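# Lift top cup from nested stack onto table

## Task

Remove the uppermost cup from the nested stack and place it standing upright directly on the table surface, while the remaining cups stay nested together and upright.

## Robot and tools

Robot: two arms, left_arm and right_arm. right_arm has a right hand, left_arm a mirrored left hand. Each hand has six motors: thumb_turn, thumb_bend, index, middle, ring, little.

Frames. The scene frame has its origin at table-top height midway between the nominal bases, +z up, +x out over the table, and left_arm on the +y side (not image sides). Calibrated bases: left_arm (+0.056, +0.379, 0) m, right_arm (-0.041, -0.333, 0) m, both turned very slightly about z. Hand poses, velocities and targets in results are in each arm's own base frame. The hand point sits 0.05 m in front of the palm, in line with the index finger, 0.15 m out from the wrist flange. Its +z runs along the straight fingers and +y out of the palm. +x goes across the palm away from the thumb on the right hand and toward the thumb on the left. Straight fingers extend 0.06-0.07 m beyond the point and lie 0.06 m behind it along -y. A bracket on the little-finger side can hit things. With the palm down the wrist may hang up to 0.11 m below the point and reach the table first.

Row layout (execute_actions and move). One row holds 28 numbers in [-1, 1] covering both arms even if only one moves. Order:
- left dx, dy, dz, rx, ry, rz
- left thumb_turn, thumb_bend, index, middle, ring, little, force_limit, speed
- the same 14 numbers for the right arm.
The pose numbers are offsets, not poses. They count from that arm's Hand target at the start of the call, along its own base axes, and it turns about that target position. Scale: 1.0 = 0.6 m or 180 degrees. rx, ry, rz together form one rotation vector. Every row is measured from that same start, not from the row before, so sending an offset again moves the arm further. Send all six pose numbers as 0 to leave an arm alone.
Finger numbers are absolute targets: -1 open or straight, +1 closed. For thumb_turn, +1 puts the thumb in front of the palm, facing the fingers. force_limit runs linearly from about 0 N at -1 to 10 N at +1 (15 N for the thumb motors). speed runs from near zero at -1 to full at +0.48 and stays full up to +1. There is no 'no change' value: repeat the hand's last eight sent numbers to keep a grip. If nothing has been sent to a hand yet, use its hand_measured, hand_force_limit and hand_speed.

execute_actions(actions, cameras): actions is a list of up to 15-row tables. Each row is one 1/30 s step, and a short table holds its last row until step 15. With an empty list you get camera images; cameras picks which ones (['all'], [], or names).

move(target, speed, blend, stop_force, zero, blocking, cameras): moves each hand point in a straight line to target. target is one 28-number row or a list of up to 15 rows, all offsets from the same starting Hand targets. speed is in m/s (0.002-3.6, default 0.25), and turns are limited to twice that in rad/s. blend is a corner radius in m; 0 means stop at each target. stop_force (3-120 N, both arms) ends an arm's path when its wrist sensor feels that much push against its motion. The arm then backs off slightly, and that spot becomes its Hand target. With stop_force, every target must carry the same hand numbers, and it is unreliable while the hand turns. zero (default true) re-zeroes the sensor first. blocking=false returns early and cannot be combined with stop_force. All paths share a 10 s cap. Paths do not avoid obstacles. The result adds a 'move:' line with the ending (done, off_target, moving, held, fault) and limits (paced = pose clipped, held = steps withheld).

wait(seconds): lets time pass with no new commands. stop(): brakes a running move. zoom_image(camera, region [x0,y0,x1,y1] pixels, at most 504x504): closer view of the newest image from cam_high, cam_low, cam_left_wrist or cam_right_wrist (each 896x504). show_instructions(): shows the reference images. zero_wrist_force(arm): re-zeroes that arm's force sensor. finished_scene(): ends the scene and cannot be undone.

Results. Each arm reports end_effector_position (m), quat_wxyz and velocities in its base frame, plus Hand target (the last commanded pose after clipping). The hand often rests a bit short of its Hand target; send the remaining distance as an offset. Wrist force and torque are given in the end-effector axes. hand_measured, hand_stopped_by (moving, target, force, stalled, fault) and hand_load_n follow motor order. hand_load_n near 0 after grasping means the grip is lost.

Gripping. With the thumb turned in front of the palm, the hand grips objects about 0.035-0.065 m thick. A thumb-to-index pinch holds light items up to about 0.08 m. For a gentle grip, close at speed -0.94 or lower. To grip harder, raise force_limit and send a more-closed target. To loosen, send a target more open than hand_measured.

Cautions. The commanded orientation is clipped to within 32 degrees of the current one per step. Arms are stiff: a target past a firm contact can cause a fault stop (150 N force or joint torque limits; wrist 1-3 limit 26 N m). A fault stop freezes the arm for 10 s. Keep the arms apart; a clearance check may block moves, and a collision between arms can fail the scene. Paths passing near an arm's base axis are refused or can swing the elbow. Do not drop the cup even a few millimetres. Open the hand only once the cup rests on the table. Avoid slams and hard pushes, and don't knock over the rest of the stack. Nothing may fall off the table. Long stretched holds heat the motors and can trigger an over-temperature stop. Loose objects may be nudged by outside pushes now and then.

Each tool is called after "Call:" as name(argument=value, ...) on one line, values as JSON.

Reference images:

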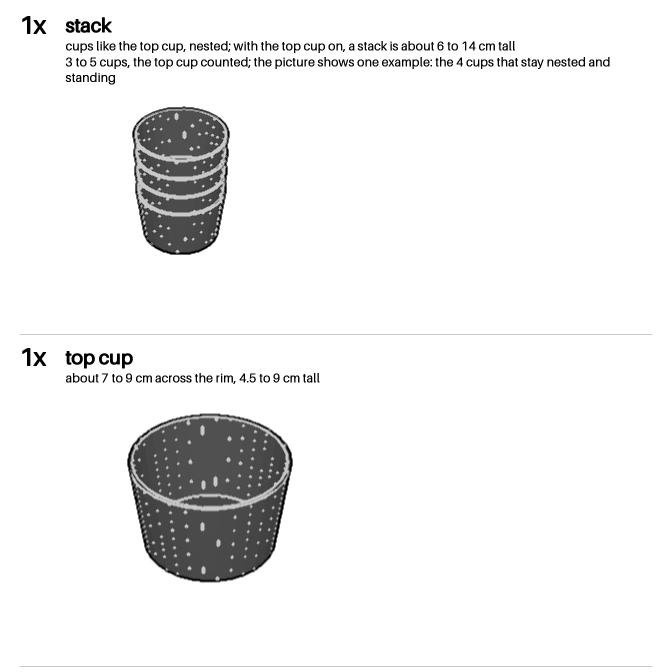

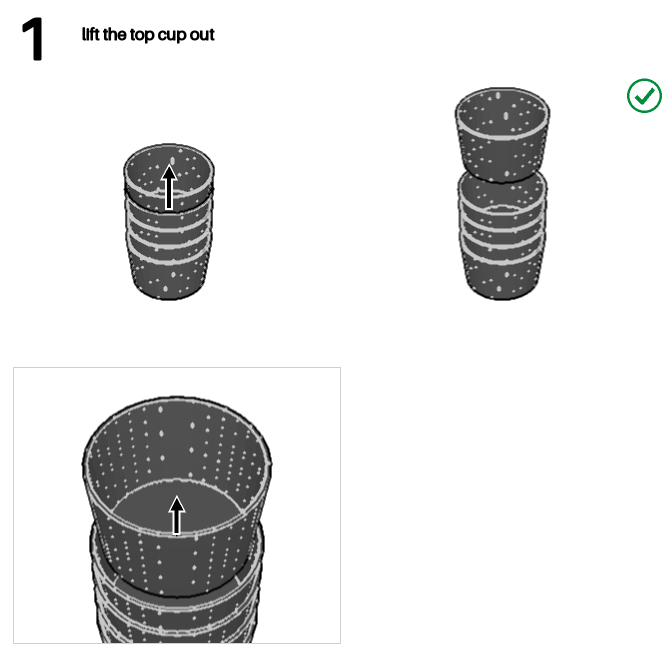

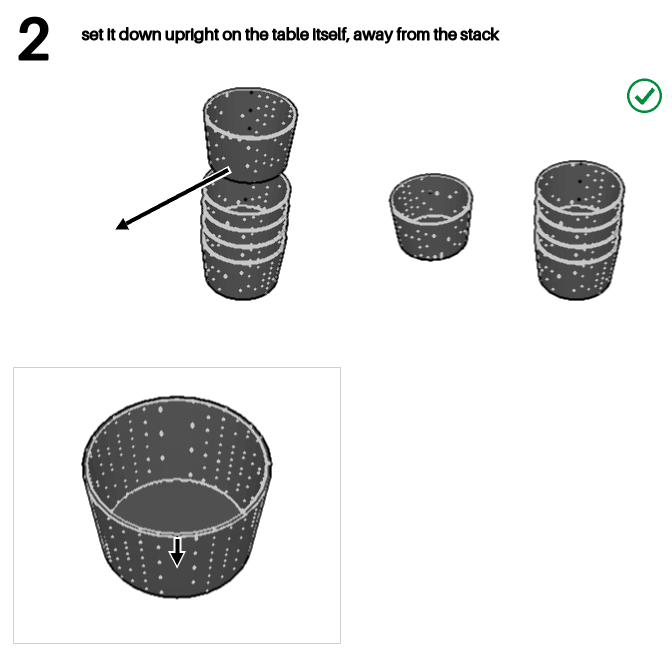

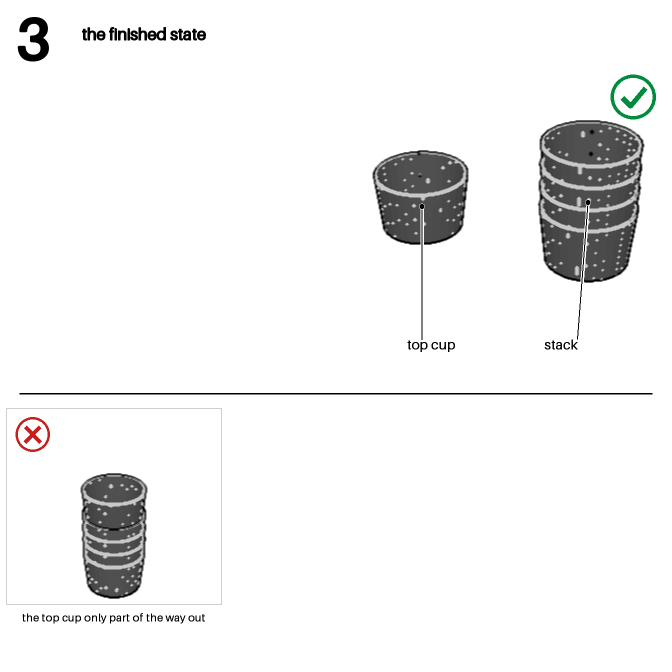

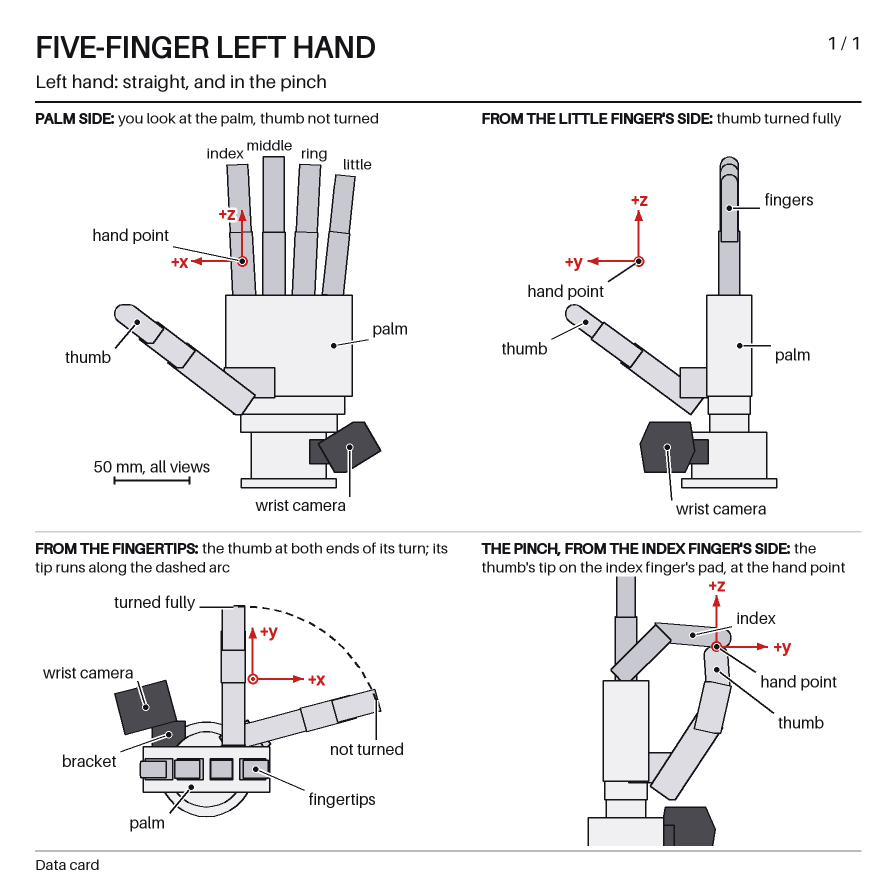

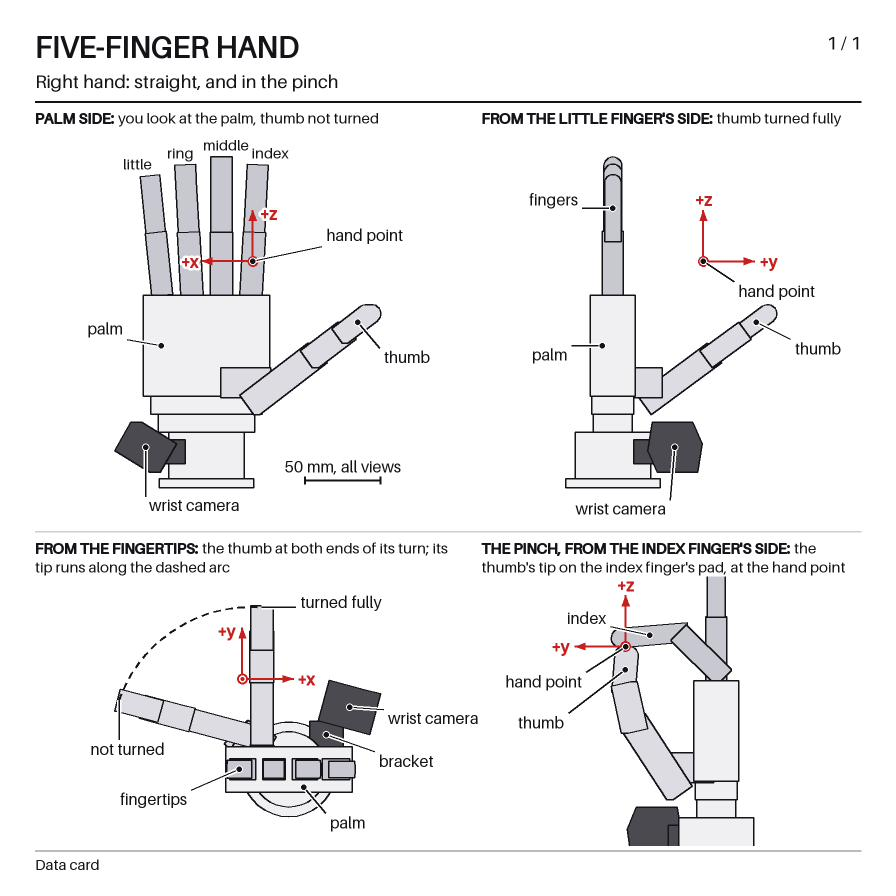

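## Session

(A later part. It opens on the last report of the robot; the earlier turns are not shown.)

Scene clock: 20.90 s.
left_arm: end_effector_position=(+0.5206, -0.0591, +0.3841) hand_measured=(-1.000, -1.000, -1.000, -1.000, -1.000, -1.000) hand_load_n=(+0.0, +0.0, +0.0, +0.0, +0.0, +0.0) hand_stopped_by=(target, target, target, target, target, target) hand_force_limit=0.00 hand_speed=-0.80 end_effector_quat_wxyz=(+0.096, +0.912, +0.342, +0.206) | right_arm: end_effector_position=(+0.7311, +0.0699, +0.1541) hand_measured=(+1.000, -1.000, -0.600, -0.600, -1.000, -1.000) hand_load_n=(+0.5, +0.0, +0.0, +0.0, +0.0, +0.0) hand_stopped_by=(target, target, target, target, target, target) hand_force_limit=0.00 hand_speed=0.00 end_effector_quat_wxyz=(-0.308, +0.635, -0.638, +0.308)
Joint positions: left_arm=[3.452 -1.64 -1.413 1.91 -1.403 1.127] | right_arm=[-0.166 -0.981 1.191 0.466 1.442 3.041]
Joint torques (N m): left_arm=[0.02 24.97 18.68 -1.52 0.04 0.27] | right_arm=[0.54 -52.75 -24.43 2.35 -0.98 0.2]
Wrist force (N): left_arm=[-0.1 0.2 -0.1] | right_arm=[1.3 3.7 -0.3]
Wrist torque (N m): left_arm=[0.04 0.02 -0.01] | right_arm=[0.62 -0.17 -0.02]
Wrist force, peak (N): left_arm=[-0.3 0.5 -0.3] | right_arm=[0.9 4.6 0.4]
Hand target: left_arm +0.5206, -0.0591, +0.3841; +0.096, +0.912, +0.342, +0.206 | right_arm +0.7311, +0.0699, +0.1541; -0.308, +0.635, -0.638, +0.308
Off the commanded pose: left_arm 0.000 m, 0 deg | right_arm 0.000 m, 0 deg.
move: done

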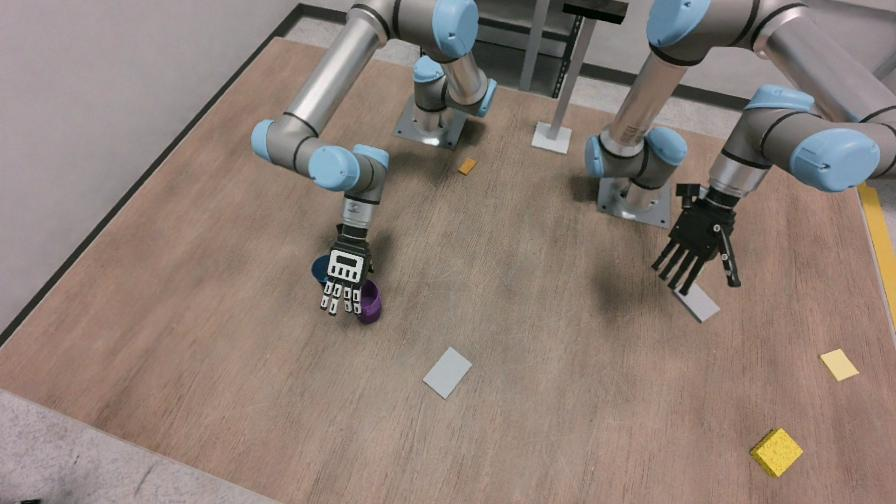

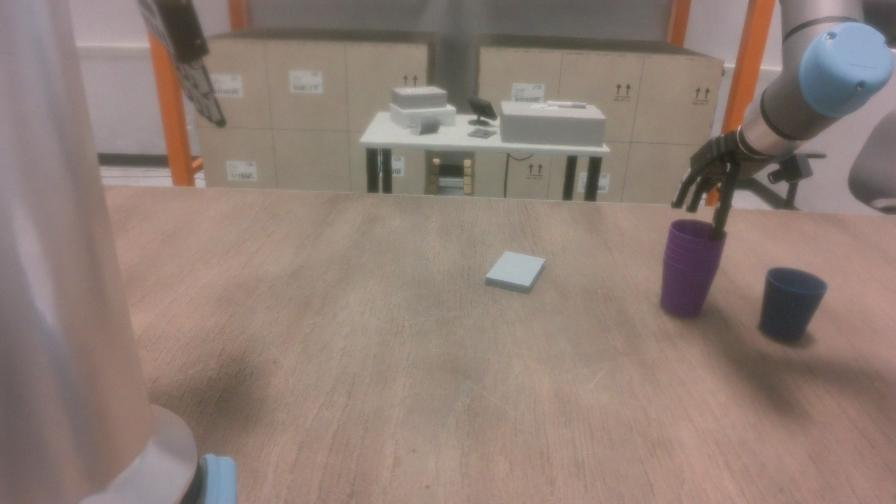

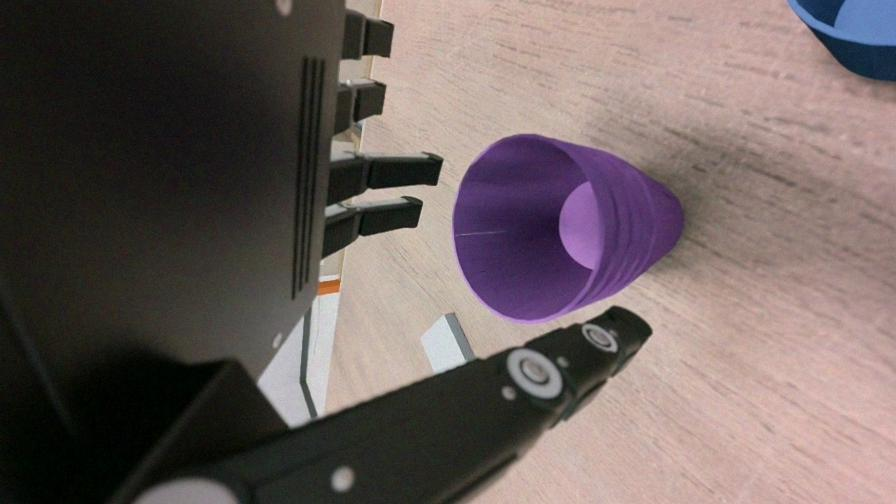

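Call:
zoom_image(camera="cam_right_wrist", region=[520, 130, 720, 330])

Call:
zoom_image(camera="cam_low", region=[655, 210, 735, 325])

Scaled by 2.520 from the camera's image (finer frame: 1280x720).

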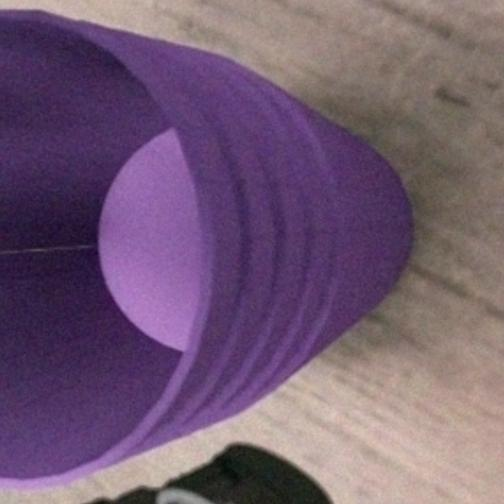

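Scaled by 4.383 from the camera's image (finer frame: 1280x720).

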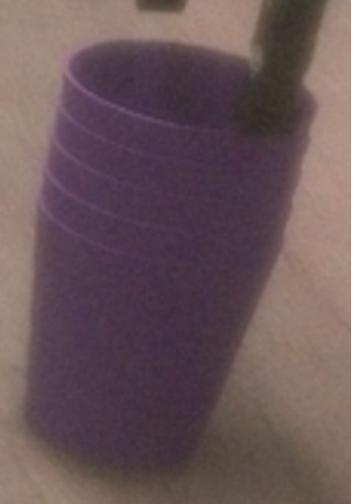

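Call:
move(target=[0,0,0,0,0,0,-1,-1,-1,-1,-1,-1,0,-0.8, 0,0,-0.0233,0,0,0,1,-1,-0.6,-0.6,-1,-1,0,0], speed=0.05, cameras=["cam_high","cam_low","cam_right_wrist"])

Call:
zoom_image(camera="cam_low", region=[650, 190, 750, 290])

Call:
zoom_image(camera="cam_right_wrist", region=[392, 100, 692, 400])

Call:
zoom_image(camera="cam_high", region=[310, 250, 410, 340])

Scene clock: 24.17 s.
left_arm: end_effector_position=(+0.5206, -0.0591, +0.3841) hand_measured=(-1.000, -1.000, -1.000, -1.000, -1.000, -1.000) hand_load_n=(+0.0, +0.0, +0.0, +0.0, +0.0, +0.0) hand_stopped_by=(target, target, target, target, target, target) hand_force_limit=0.00 hand_speed=-0.80 end_effector_quat_wxyz=(+0.096, +0.912, +0.342, +0.206) | right_arm: end_effector_position=(+0.7311, +0.0699, +0.1400) hand_measured=(+1.000, -1.000, -0.600, -0.600, -1.000, -1.000) hand_load_n=(+0.0, +0.0, +0.0, +0.0, +0.0, +0.0) hand_stopped_by=(target, target, target, target, target, target) hand_force_limit=0.00 hand_speed=0.00 end_effector_quat_wxyz=(-0.308, +0.635, -0.638, +0.308)
Joint positions: left_arm=[3.452 -1.64 -1.413 1.91 -1.403 1.127] | right_arm=[-0.166 -0.973 1.214 0.434 1.443 3.041]
Joint torques (N m): left_arm=[-0.78 23.09 18.88 -1.38 0.02 0.22] | right_arm=[2.81 -53.24 -23.78 2.22 2.16 0.35]
Wrist force (N): left_arm=[-0.1 -0.1 0.0] | right_arm=[1.2 3.6 -0.4]
Wrist torque (N m): left_arm=[-0.01 0.01 0.00] | right_arm=[0.61 -0.16 -0.04]
Wrist force, peak (N): left_arm=[0.2 -0.4 -0.3] | right_arm=[1.3 4.2 -0.1]
Hand target: left_arm +0.5206, -0.0591, +0.3841; +0.096, +0.912, +0.342, +0.206 | right_arm +0.7311, +0.0699, +0.1401; -0.308, +0.635, -0.638, +0.308
Off the commanded pose: left_arm 0.000 m, 0 deg | right_arm 0.000 m, 0 deg.
move: done

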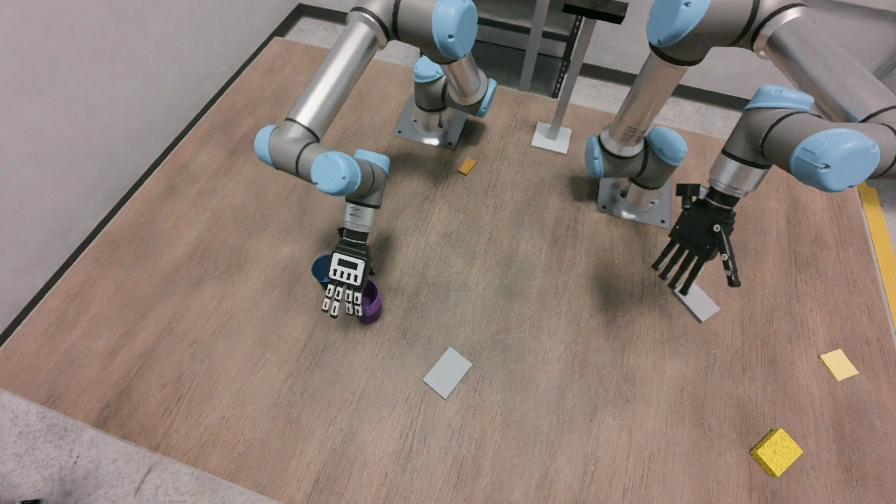

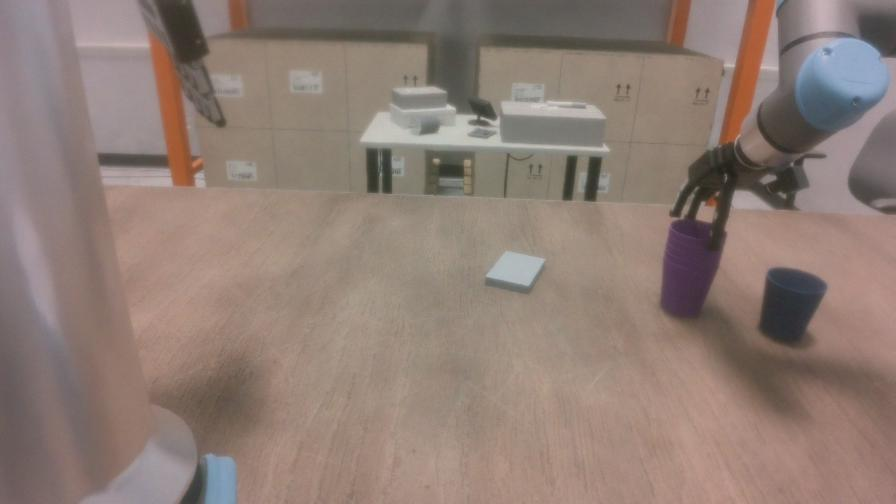

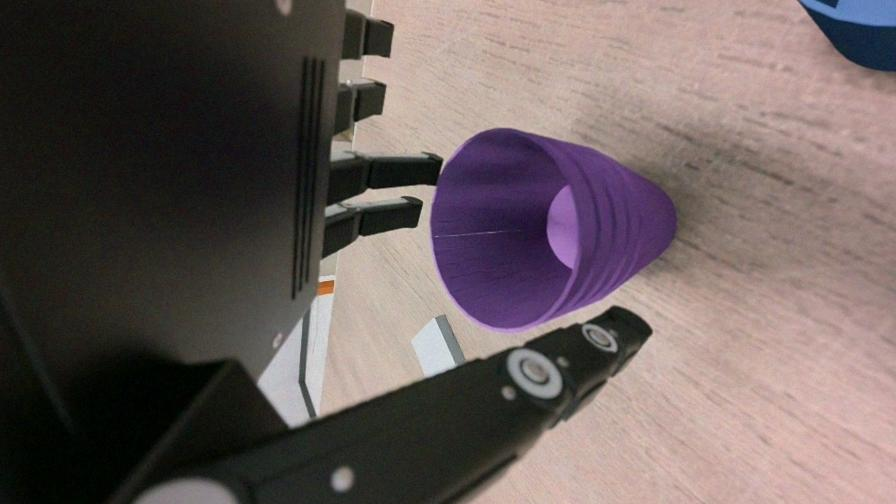

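Scaled by 5.040 from the camera's image (finer frame: 1280x720).

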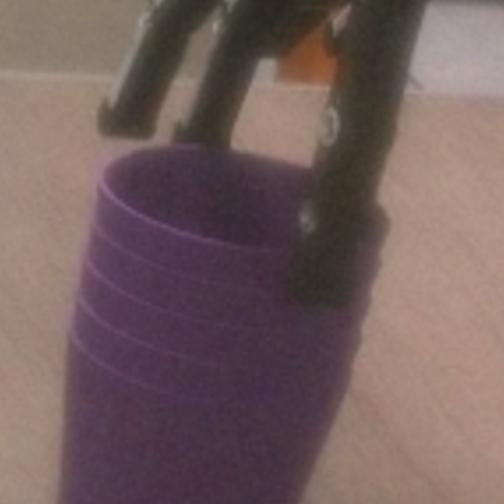

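Scaled by 1.680 from the camera's image (finer frame: 1280x720).

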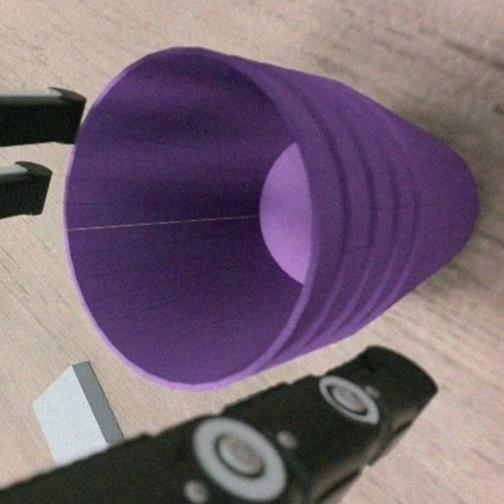

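Scaled by 5.040 from the camera's image (finer frame: 1280x720).

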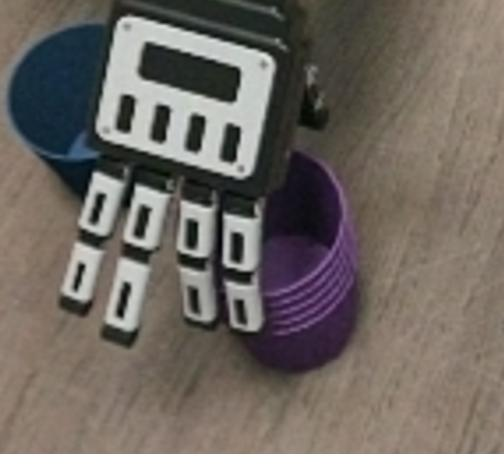

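Call:
move(target=[0,0,0,0,0,0,-1,-1,-1,-1,-1,-1,0,-0.8, 0.0117,0.0017,-0.0042,0,0,0,1,-1,-0.46,-0.46,-1,-1,-0.6,-0.9], speed=0.03, cameras=["cam_high","cam_low","cam_right_wrist"])

Call:
zoom_image(camera="cam_low", region=[650, 190, 750, 290])

Call:
zoom_image(camera="cam_right_wrist", region=[392, 100, 692, 400])

Call:
zoom_image(camera="cam_high", region=[310, 250, 410, 340])

Scene clock: 25.80 s.
left_arm: end_effector_position=(+0.5206, -0.0591, +0.3841) hand_measured=(-1.000, -1.000, -1.000, -1.000, -1.000, -1.000) hand_load_n=(+0.0, +0.0, +0.0, +0.0, +0.0, +0.0) hand_stopped_by=(target, target, target, target, target, target) hand_force_limit=0.00 hand_speed=-0.80 end_effector_quat_wxyz=(+0.096, +0.912, +0.342, +0.206) | right_arm: end_effector_position=(+0.7381, +0.0710, +0.1376) hand_measured=(+1.000, -1.000, -0.460, -0.460, -1.000, -1.000) hand_load_n=(+0.0, +0.0, +0.0, -0.5, +0.0, +0.0) hand_stopped_by=(target, target, target, target, target, target) hand_force_limit=-0.60 hand_speed=-0.90 end_effector_quat_wxyz=(-0.308, +0.635, -0.638, +0.308)
Joint positions: left_arm=[3.452 -1.64 -1.413 1.91 -1.403 1.127] | right_arm=[-0.162 -0.954 1.189 0.44 1.446 3.044]
Joint torques (N m): left_arm=[0.22 25.25 19.09 -1.65 0.04 0.3] | right_arm=[-3.84 -53.27 -11.71 -1.59 -0.84 -1.19]
Wrist force (N): left_arm=[-0.2 0.0 -0.1] | right_arm=[1.1 3.5 -0.3]
Wrist torque (N m): left_arm=[0.00 0.03 -0.01] | right_arm=[0.58 -0.15 -0.19]
Wrist force, peak (N): left_arm=[-0.3 -0.1 -0.4] | right_arm=[1.2 3.9 -0.2]
Hand target: left_arm +0.5206, -0.0591, +0.3841; +0.096, +0.912, +0.342, +0.206 | right_arm +0.7381, +0.0709, +0.1376; -0.308, +0.635, -0.638, +0.308
Off the commanded pose: left_arm 0.000 m, 0 deg | right_arm 0.000 m, 0 deg.
move: done

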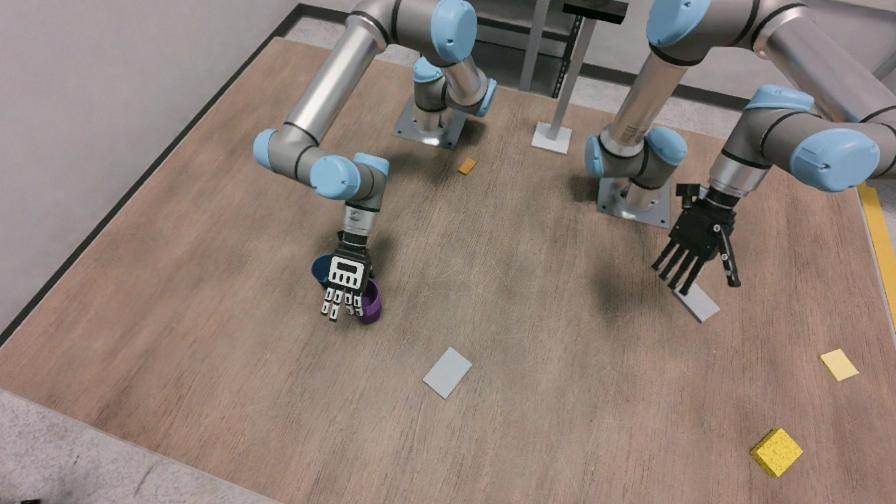

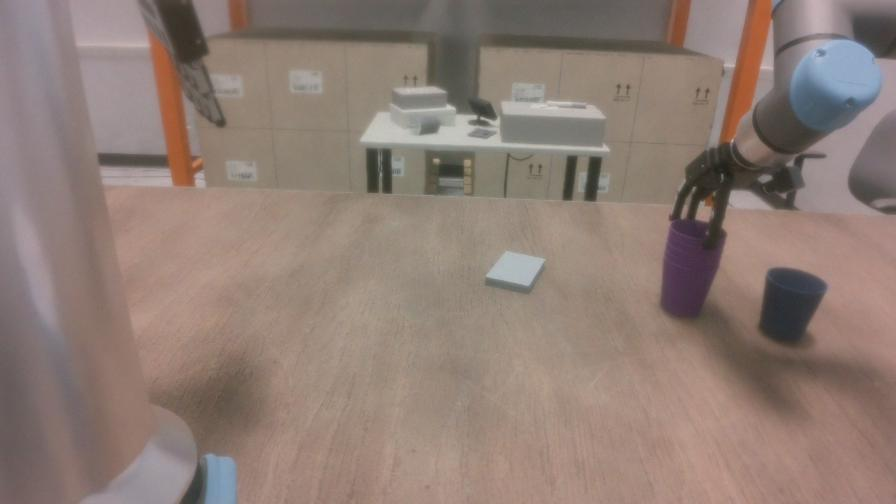

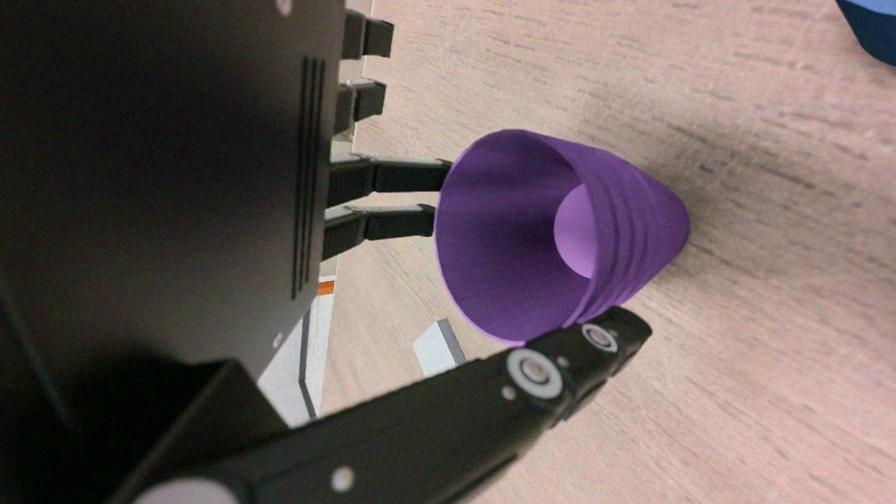

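Scaled by 5.040 from the camera's image (finer frame: 1280x720).

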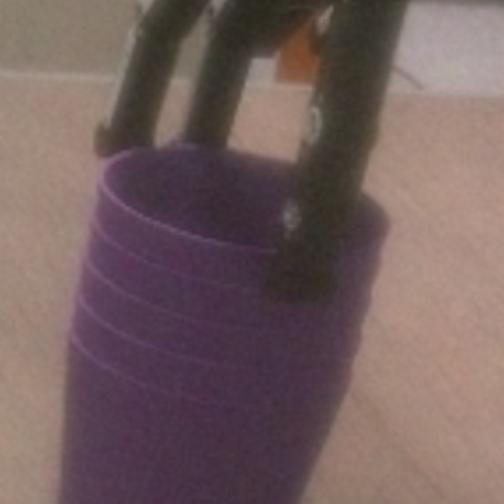

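Scaled by 1.680 from the camera's image (finer frame: 1280x720).

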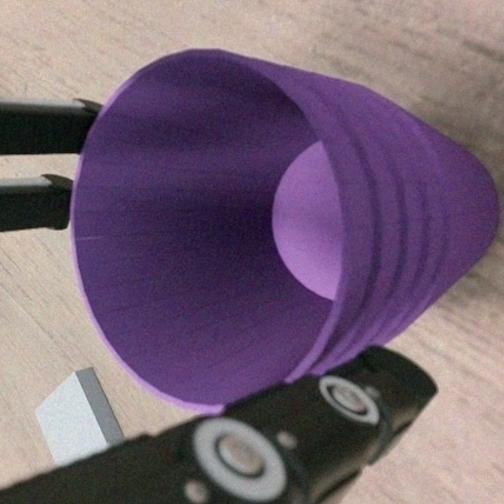

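Scaled by 5.040 from the camera's image (finer frame: 1280x720).

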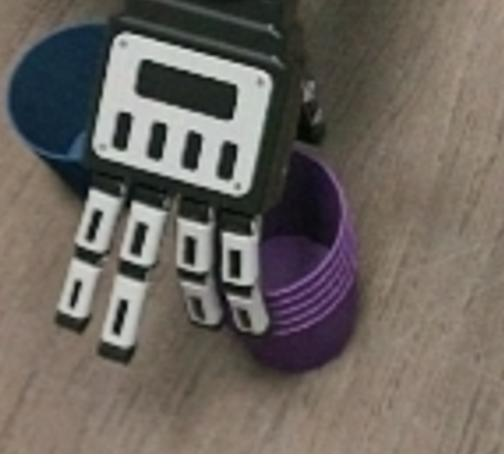

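Call:
move(target=[0,0,0,0,0,0,-1,-1,-1,-1,-1,-1,0,-0.8, 0.005,0,0,0,0,0,1,-1,-0.46,-0.46,-1,-1,-0.6,-0.9], speed=0.02, cameras=["cam_low","cam_right_wrist"])

Call:
zoom_image(camera="cam_low", region=[650, 190, 750, 290])

Call:
zoom_image(camera="cam_right_wrist", region=[392, 100, 692, 400])

Scene clock: 27.30 s.
left_arm: end_effector_position=(+0.5206, -0.0591, +0.3841) hand_measured=(-1.000, -1.000, -1.000, -1.000, -1.000, -1.000) hand_load_n=(+0.0, +0.0, +0.0, +0.0, +0.0, +0.0) hand_stopped_by=(target, target, target, target, target, target) hand_force_limit=0.00 hand_speed=-0.80 end_effector_quat_wxyz=(+0.096, +0.912, +0.342, +0.206) | right_arm: end_effector_position=(+0.7411, +0.0709, +0.1376) hand_measured=(+1.000, -1.000, -0.460, -0.460, -1.000, -1.000) hand_load_n=(+0.0, +0.0, +0.0, +0.0, +0.0, +0.0) hand_stopped_by=(target, target, target, target, target, target) hand_force_limit=-0.60 hand_speed=-0.90 end_effector_quat_wxyz=(-0.308, +0.635, -0.638, +0.308)
Joint positions: left_arm=[3.452 -1.64 -1.413 1.91 -1.403 1.127] | right_arm=[-0.161 -0.946 1.177 0.445 1.446 3.044]
Joint torques (N m): left_arm=[-0.64 24.17 19.54 -1.44 0.18 0.4] | right_arm=[6.61 -54.72 -12.53 -1.41 2.63 0.88]
Wrist force (N): left_arm=[-0.1 -0.1 -0.1] | right_arm=[1.2 3.6 -0.6]
Wrist torque (N m): left_arm=[-0.02 0.01 0.00] | right_arm=[0.62 -0.15 -0.18]
Wrist force, peak (N): left_arm=[0.0 0.2 -0.8] | right_arm=[1.4 3.8 -0.7]
Hand target: left_arm +0.5206, -0.0591, +0.3841; +0.096, +0.912, +0.342, +0.206 | right_arm +0.7411, +0.0709, +0.1376; -0.308, +0.635, -0.638, +0.308
Off the commanded pose: left_arm 0.000 m, 0 deg | right_arm 0.000 m, 0 deg.
move: done

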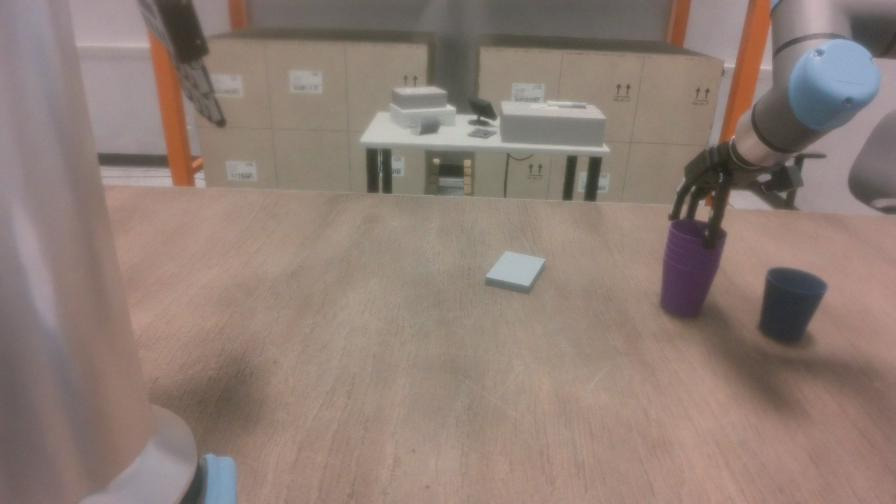

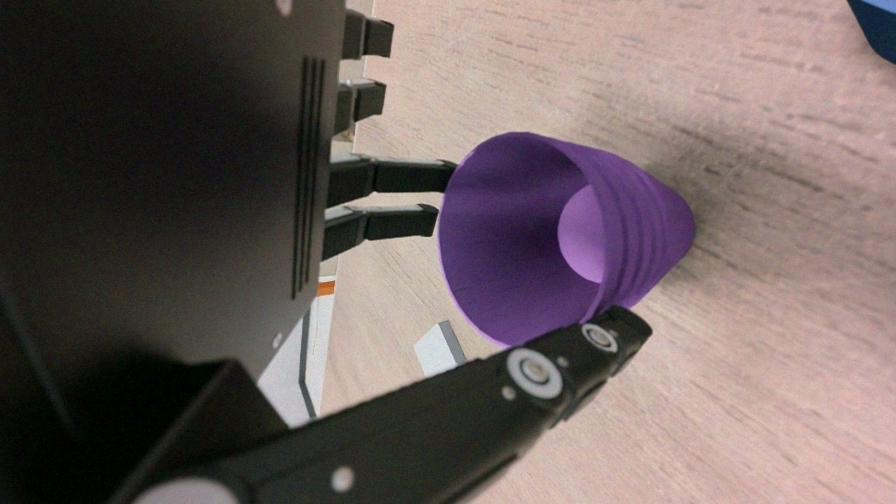

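Scaled by 5.040 from the camera's image (finer frame: 1280x720).

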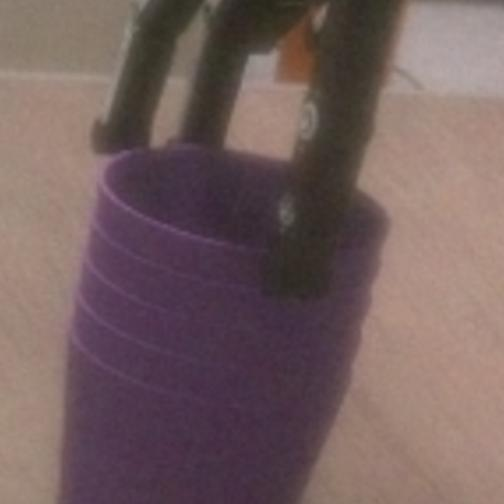

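Scaled by 1.680 from the camera's image (finer frame: 1280x720).

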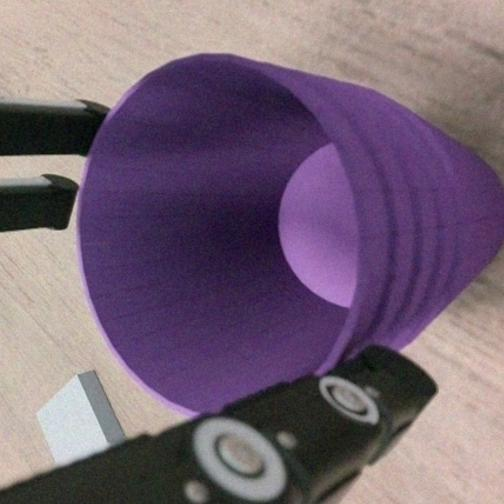

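Call:
move(target=[0,0,0,0,0,0,-1,-1,-1,-1,-1,-1,0,-0.8, 0,0,0,0,0,0,1,-1,-0.2,-0.2,-1,-1,-0.7,-0.95], cameras=["cam_high","cam_low","cam_right_wrist"])

Call:
zoom_image(camera="cam_low", region=[650, 190, 750, 290])

Call:
zoom_image(camera="cam_right_wrist", region=[392, 100, 692, 400])

Call:
zoom_image(camera="cam_high", region=[310, 250, 410, 340])

Scene clock: 29.40 s.
left_arm: end_effector_position=(+0.5206, -0.0591, +0.3841) hand_measured=(-1.000, -1.000, -1.000, -1.000, -1.000, -1.000) hand_load_n=(-0.5, +0.0, +0.0, +0.0, +0.0, +0.0) hand_stopped_by=(target, target, target, target, target, target) hand_force_limit=0.00 hand_speed=-0.80 end_effector_quat_wxyz=(+0.096, +0.912, +0.342, +0.206) | right_arm: end_effector_position=(+0.7411, +0.0709, +0.1376) hand_measured=(+1.000, -1.000, -0.234, -0.262, -1.000, -1.000) hand_load_n=(+0.0, +0.5, +2.0, +1.0, +0.0, +0.0) hand_stopped_by=(target, target, force, force, target, target) hand_force_limit=-0.70 hand_speed=-0.95 end_effector_quat_wxyz=(-0.308, +0.635, -0.638, +0.308)
Joint positions: left_arm=[3.452 -1.64 -1.413 1.91 -1.403 1.127] | right_arm=[-0.161 -0.946 1.177 0.444 1.446 3.044]
Joint torques (N m): left_arm=[-0.16 24.62 19.22 -1.42 0.12 0.18] | right_arm=[5.61 -53.85 -12.25 -0.77 2.45 -0.73]
Wrist force (N): left_arm=[0.1 0.0 0.0] | right_arm=[1.1 3.7 -0.2]
Wrist torque (N m): left_arm=[0.00 -0.02 0.02] | right_arm=[0.62 -0.17 -0.17]
Wrist force, peak (N): left_arm=[-0.5 0.0 -0.4] | right_arm=[1.0 3.9 -0.1]
Hand target: left_arm +0.5206, -0.0591, +0.3841; +0.096, +0.912, +0.342, +0.206 | right_arm +0.7411, +0.0709, +0.1376; -0.308, +0.635, -0.638, +0.308
Off the commanded pose: left_arm 0.000 m, 0 deg | right_arm 0.000 m, 0 deg.
move: done

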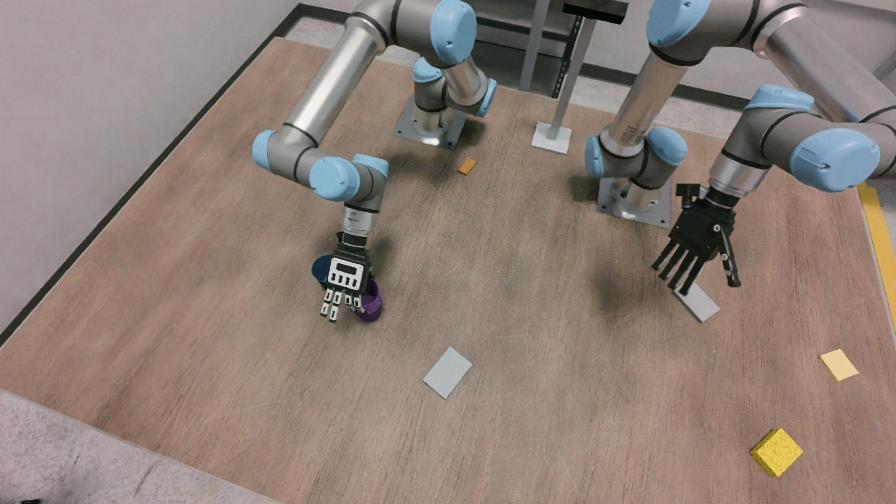

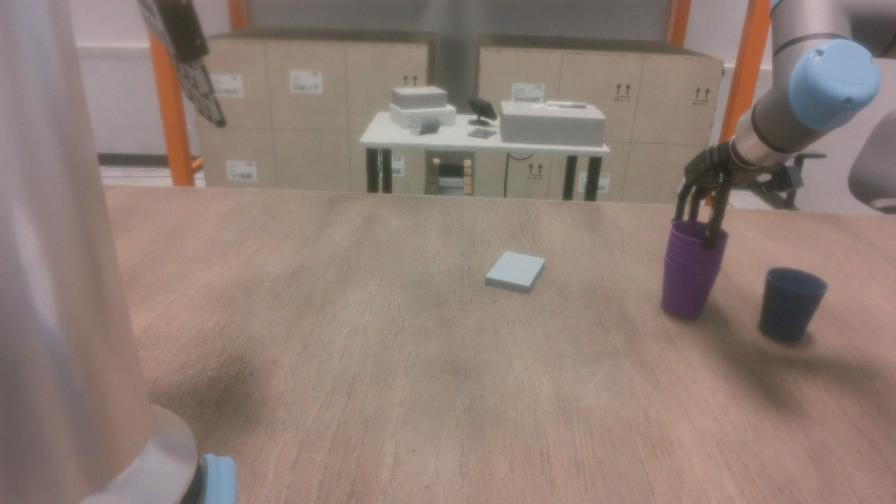

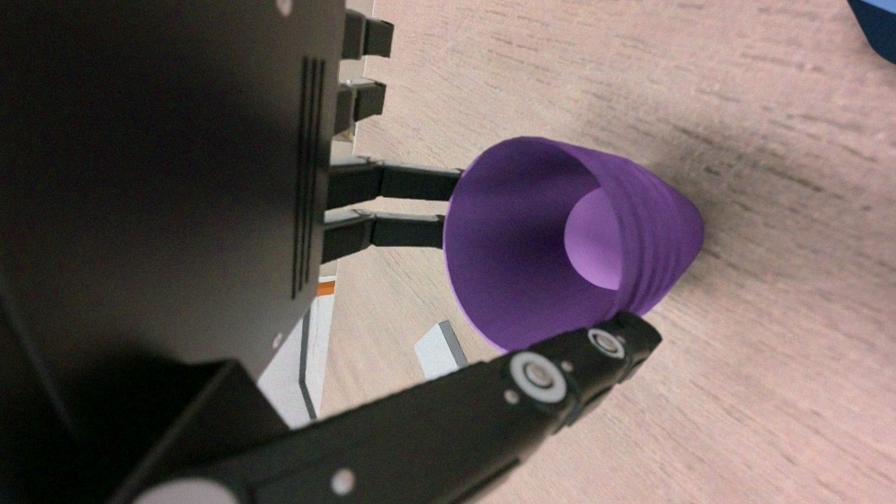

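Scaled by 5.040 from the camera's image (finer frame: 1280x720).

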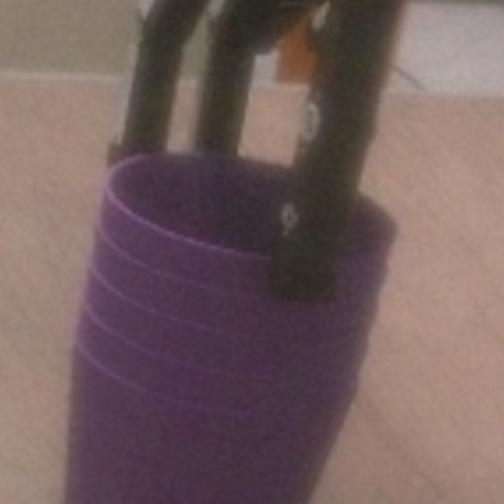

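Scaled by 1.680 from the camera's image (finer frame: 1280x720).

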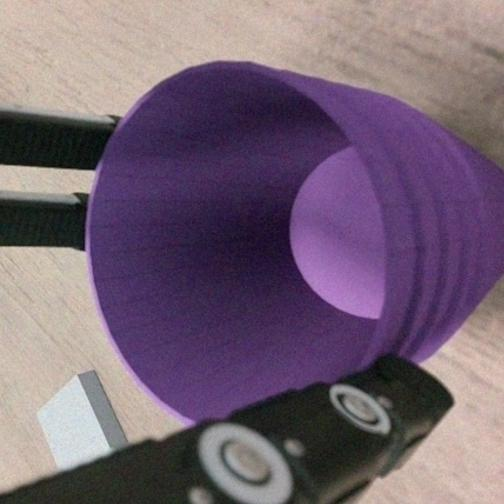

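Scaled by 5.040 from the camera's image (finer frame: 1280x720).

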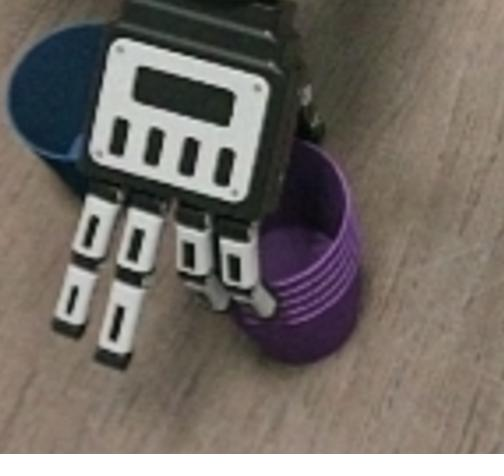

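Call:
move(target=[0,0,0,0,0,0,-1,-1,-1,-1,-1,-1,0,-0.8, 0,0,0.02,0,0,0,1,-1,-0.2,-0.2,-1,-1,-0.7,-0.95], speed=0.02, cameras=["cam_high","cam_low","cam_right_wrist"])

Call:
zoom_image(camera="cam_low", region=[650, 180, 750, 330])

Call:
zoom_image(camera="cam_right_wrist", region=[392, 100, 692, 400])

Scene clock: 30.53 s.
left_arm: end_effector_position=(+0.5206, -0.0591, +0.3841) hand_measured=(-1.000, -1.000, -1.000, -1.000, -1.000, -1.000) hand_load_n=(+0.0, +0.0, +0.0, +0.0, +0.0, +0.0) hand_stopped_by=(target, target, target, target, target, target) hand_force_limit=0.00 hand_speed=-0.80 end_effector_quat_wxyz=(+0.096, +0.912, +0.342, +0.206) | right_arm: end_effector_position=(+0.7411, +0.0709, +0.1498) hand_measured=(+1.000, -1.000, -0.234, -0.262, -1.000, -1.000) hand_load_n=(+0.0, +0.0, +2.0, +1.0, +0.0, +0.0) hand_stopped_by=(target, target, force, force, target, target) hand_force_limit=-0.70 hand_speed=-0.95 end_effector_quat_wxyz=(-0.308, +0.635, -0.638, +0.308)
Joint positions: left_arm=[3.452 -1.64 -1.413 1.91 -1.403 1.127] | right_arm=[-0.161 -0.953 1.156 0.472 1.446 3.044]
Joint torques (N m): left_arm=[0.66 24.12 18.58 -1.49 -0.08 0.35] | right_arm=[5.06 -45.54 -14.31 -1.35 2.32 -0.86]
Wrist force (N): left_arm=[-0.1 0.1 0.1] | right_arm=[1.1 4.0 -0.2]
Wrist torque (N m): left_arm=[0.01 0.02 -0.01] | right_arm=[0.65 -0.16 -0.18]
Wrist force, peak (N): left_arm=[0.3 -0.2 0.3] | right_arm=[1.4 4.2 0.2]
Hand target: left_arm +0.5206, -0.0591, +0.3841; +0.096, +0.912, +0.342, +0.206 | right_arm +0.7411, +0.0709, +0.1496; -0.308, +0.635, -0.638, +0.308
Off the commanded pose: left_arm 0.000 m, 0 deg | right_arm 0.000 m, 0 deg.
move: done

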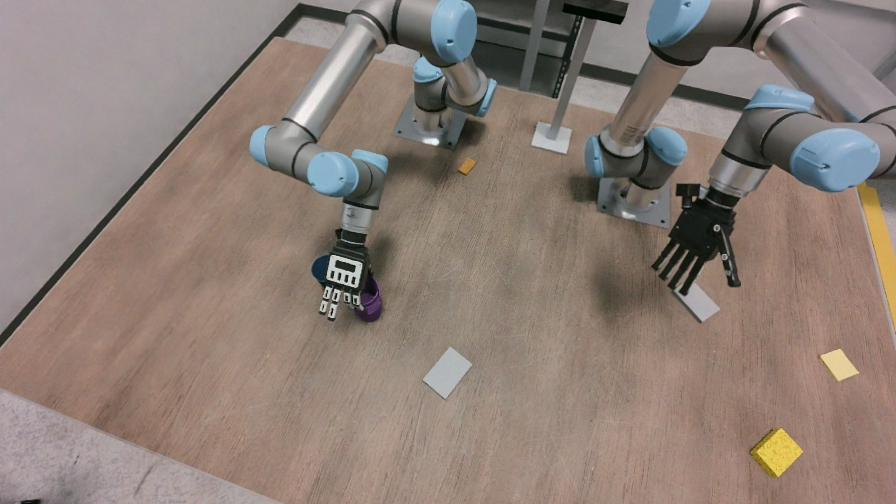

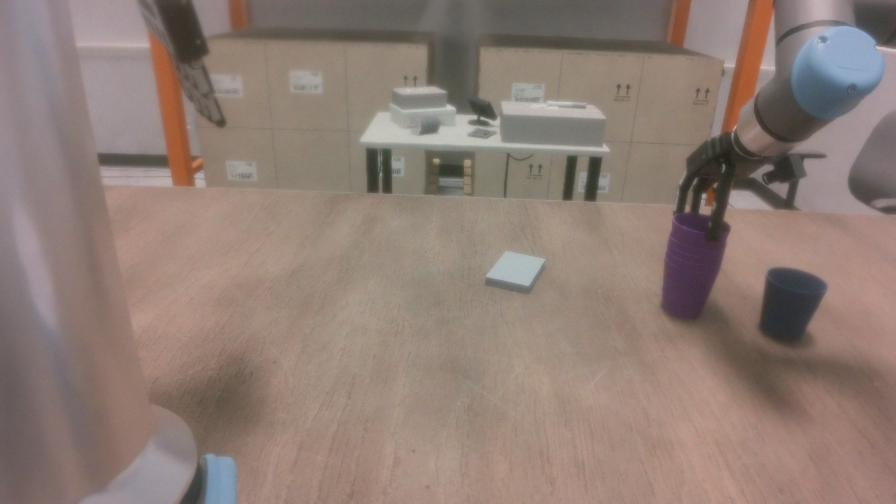

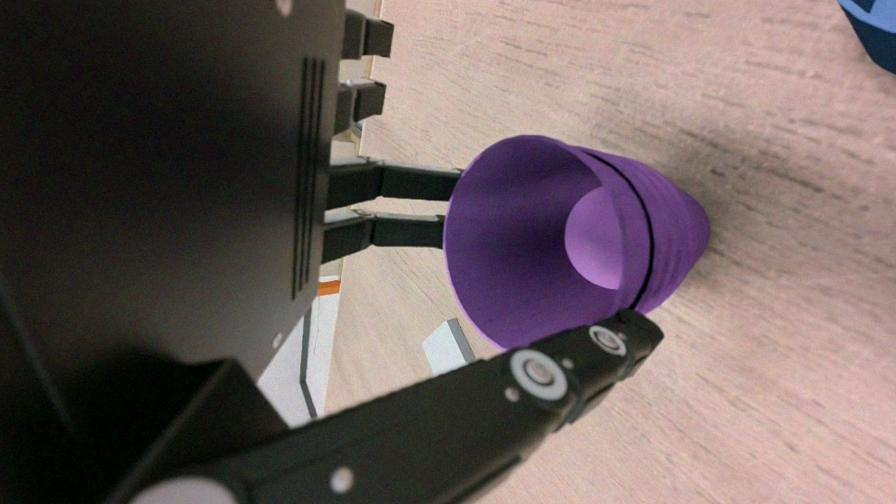

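Scaled by 3.360 from the camera's image (finer frame: 1280x720).

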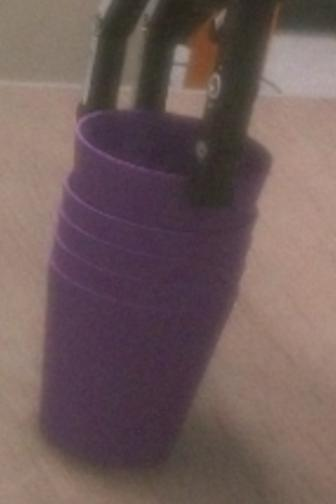

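Scaled by 1.680 from the camera's image (finer frame: 1280x720).

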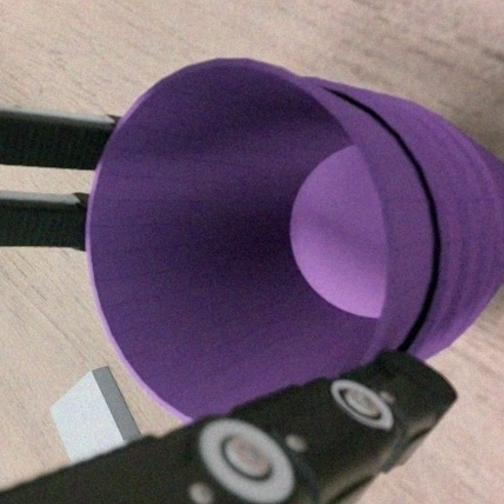

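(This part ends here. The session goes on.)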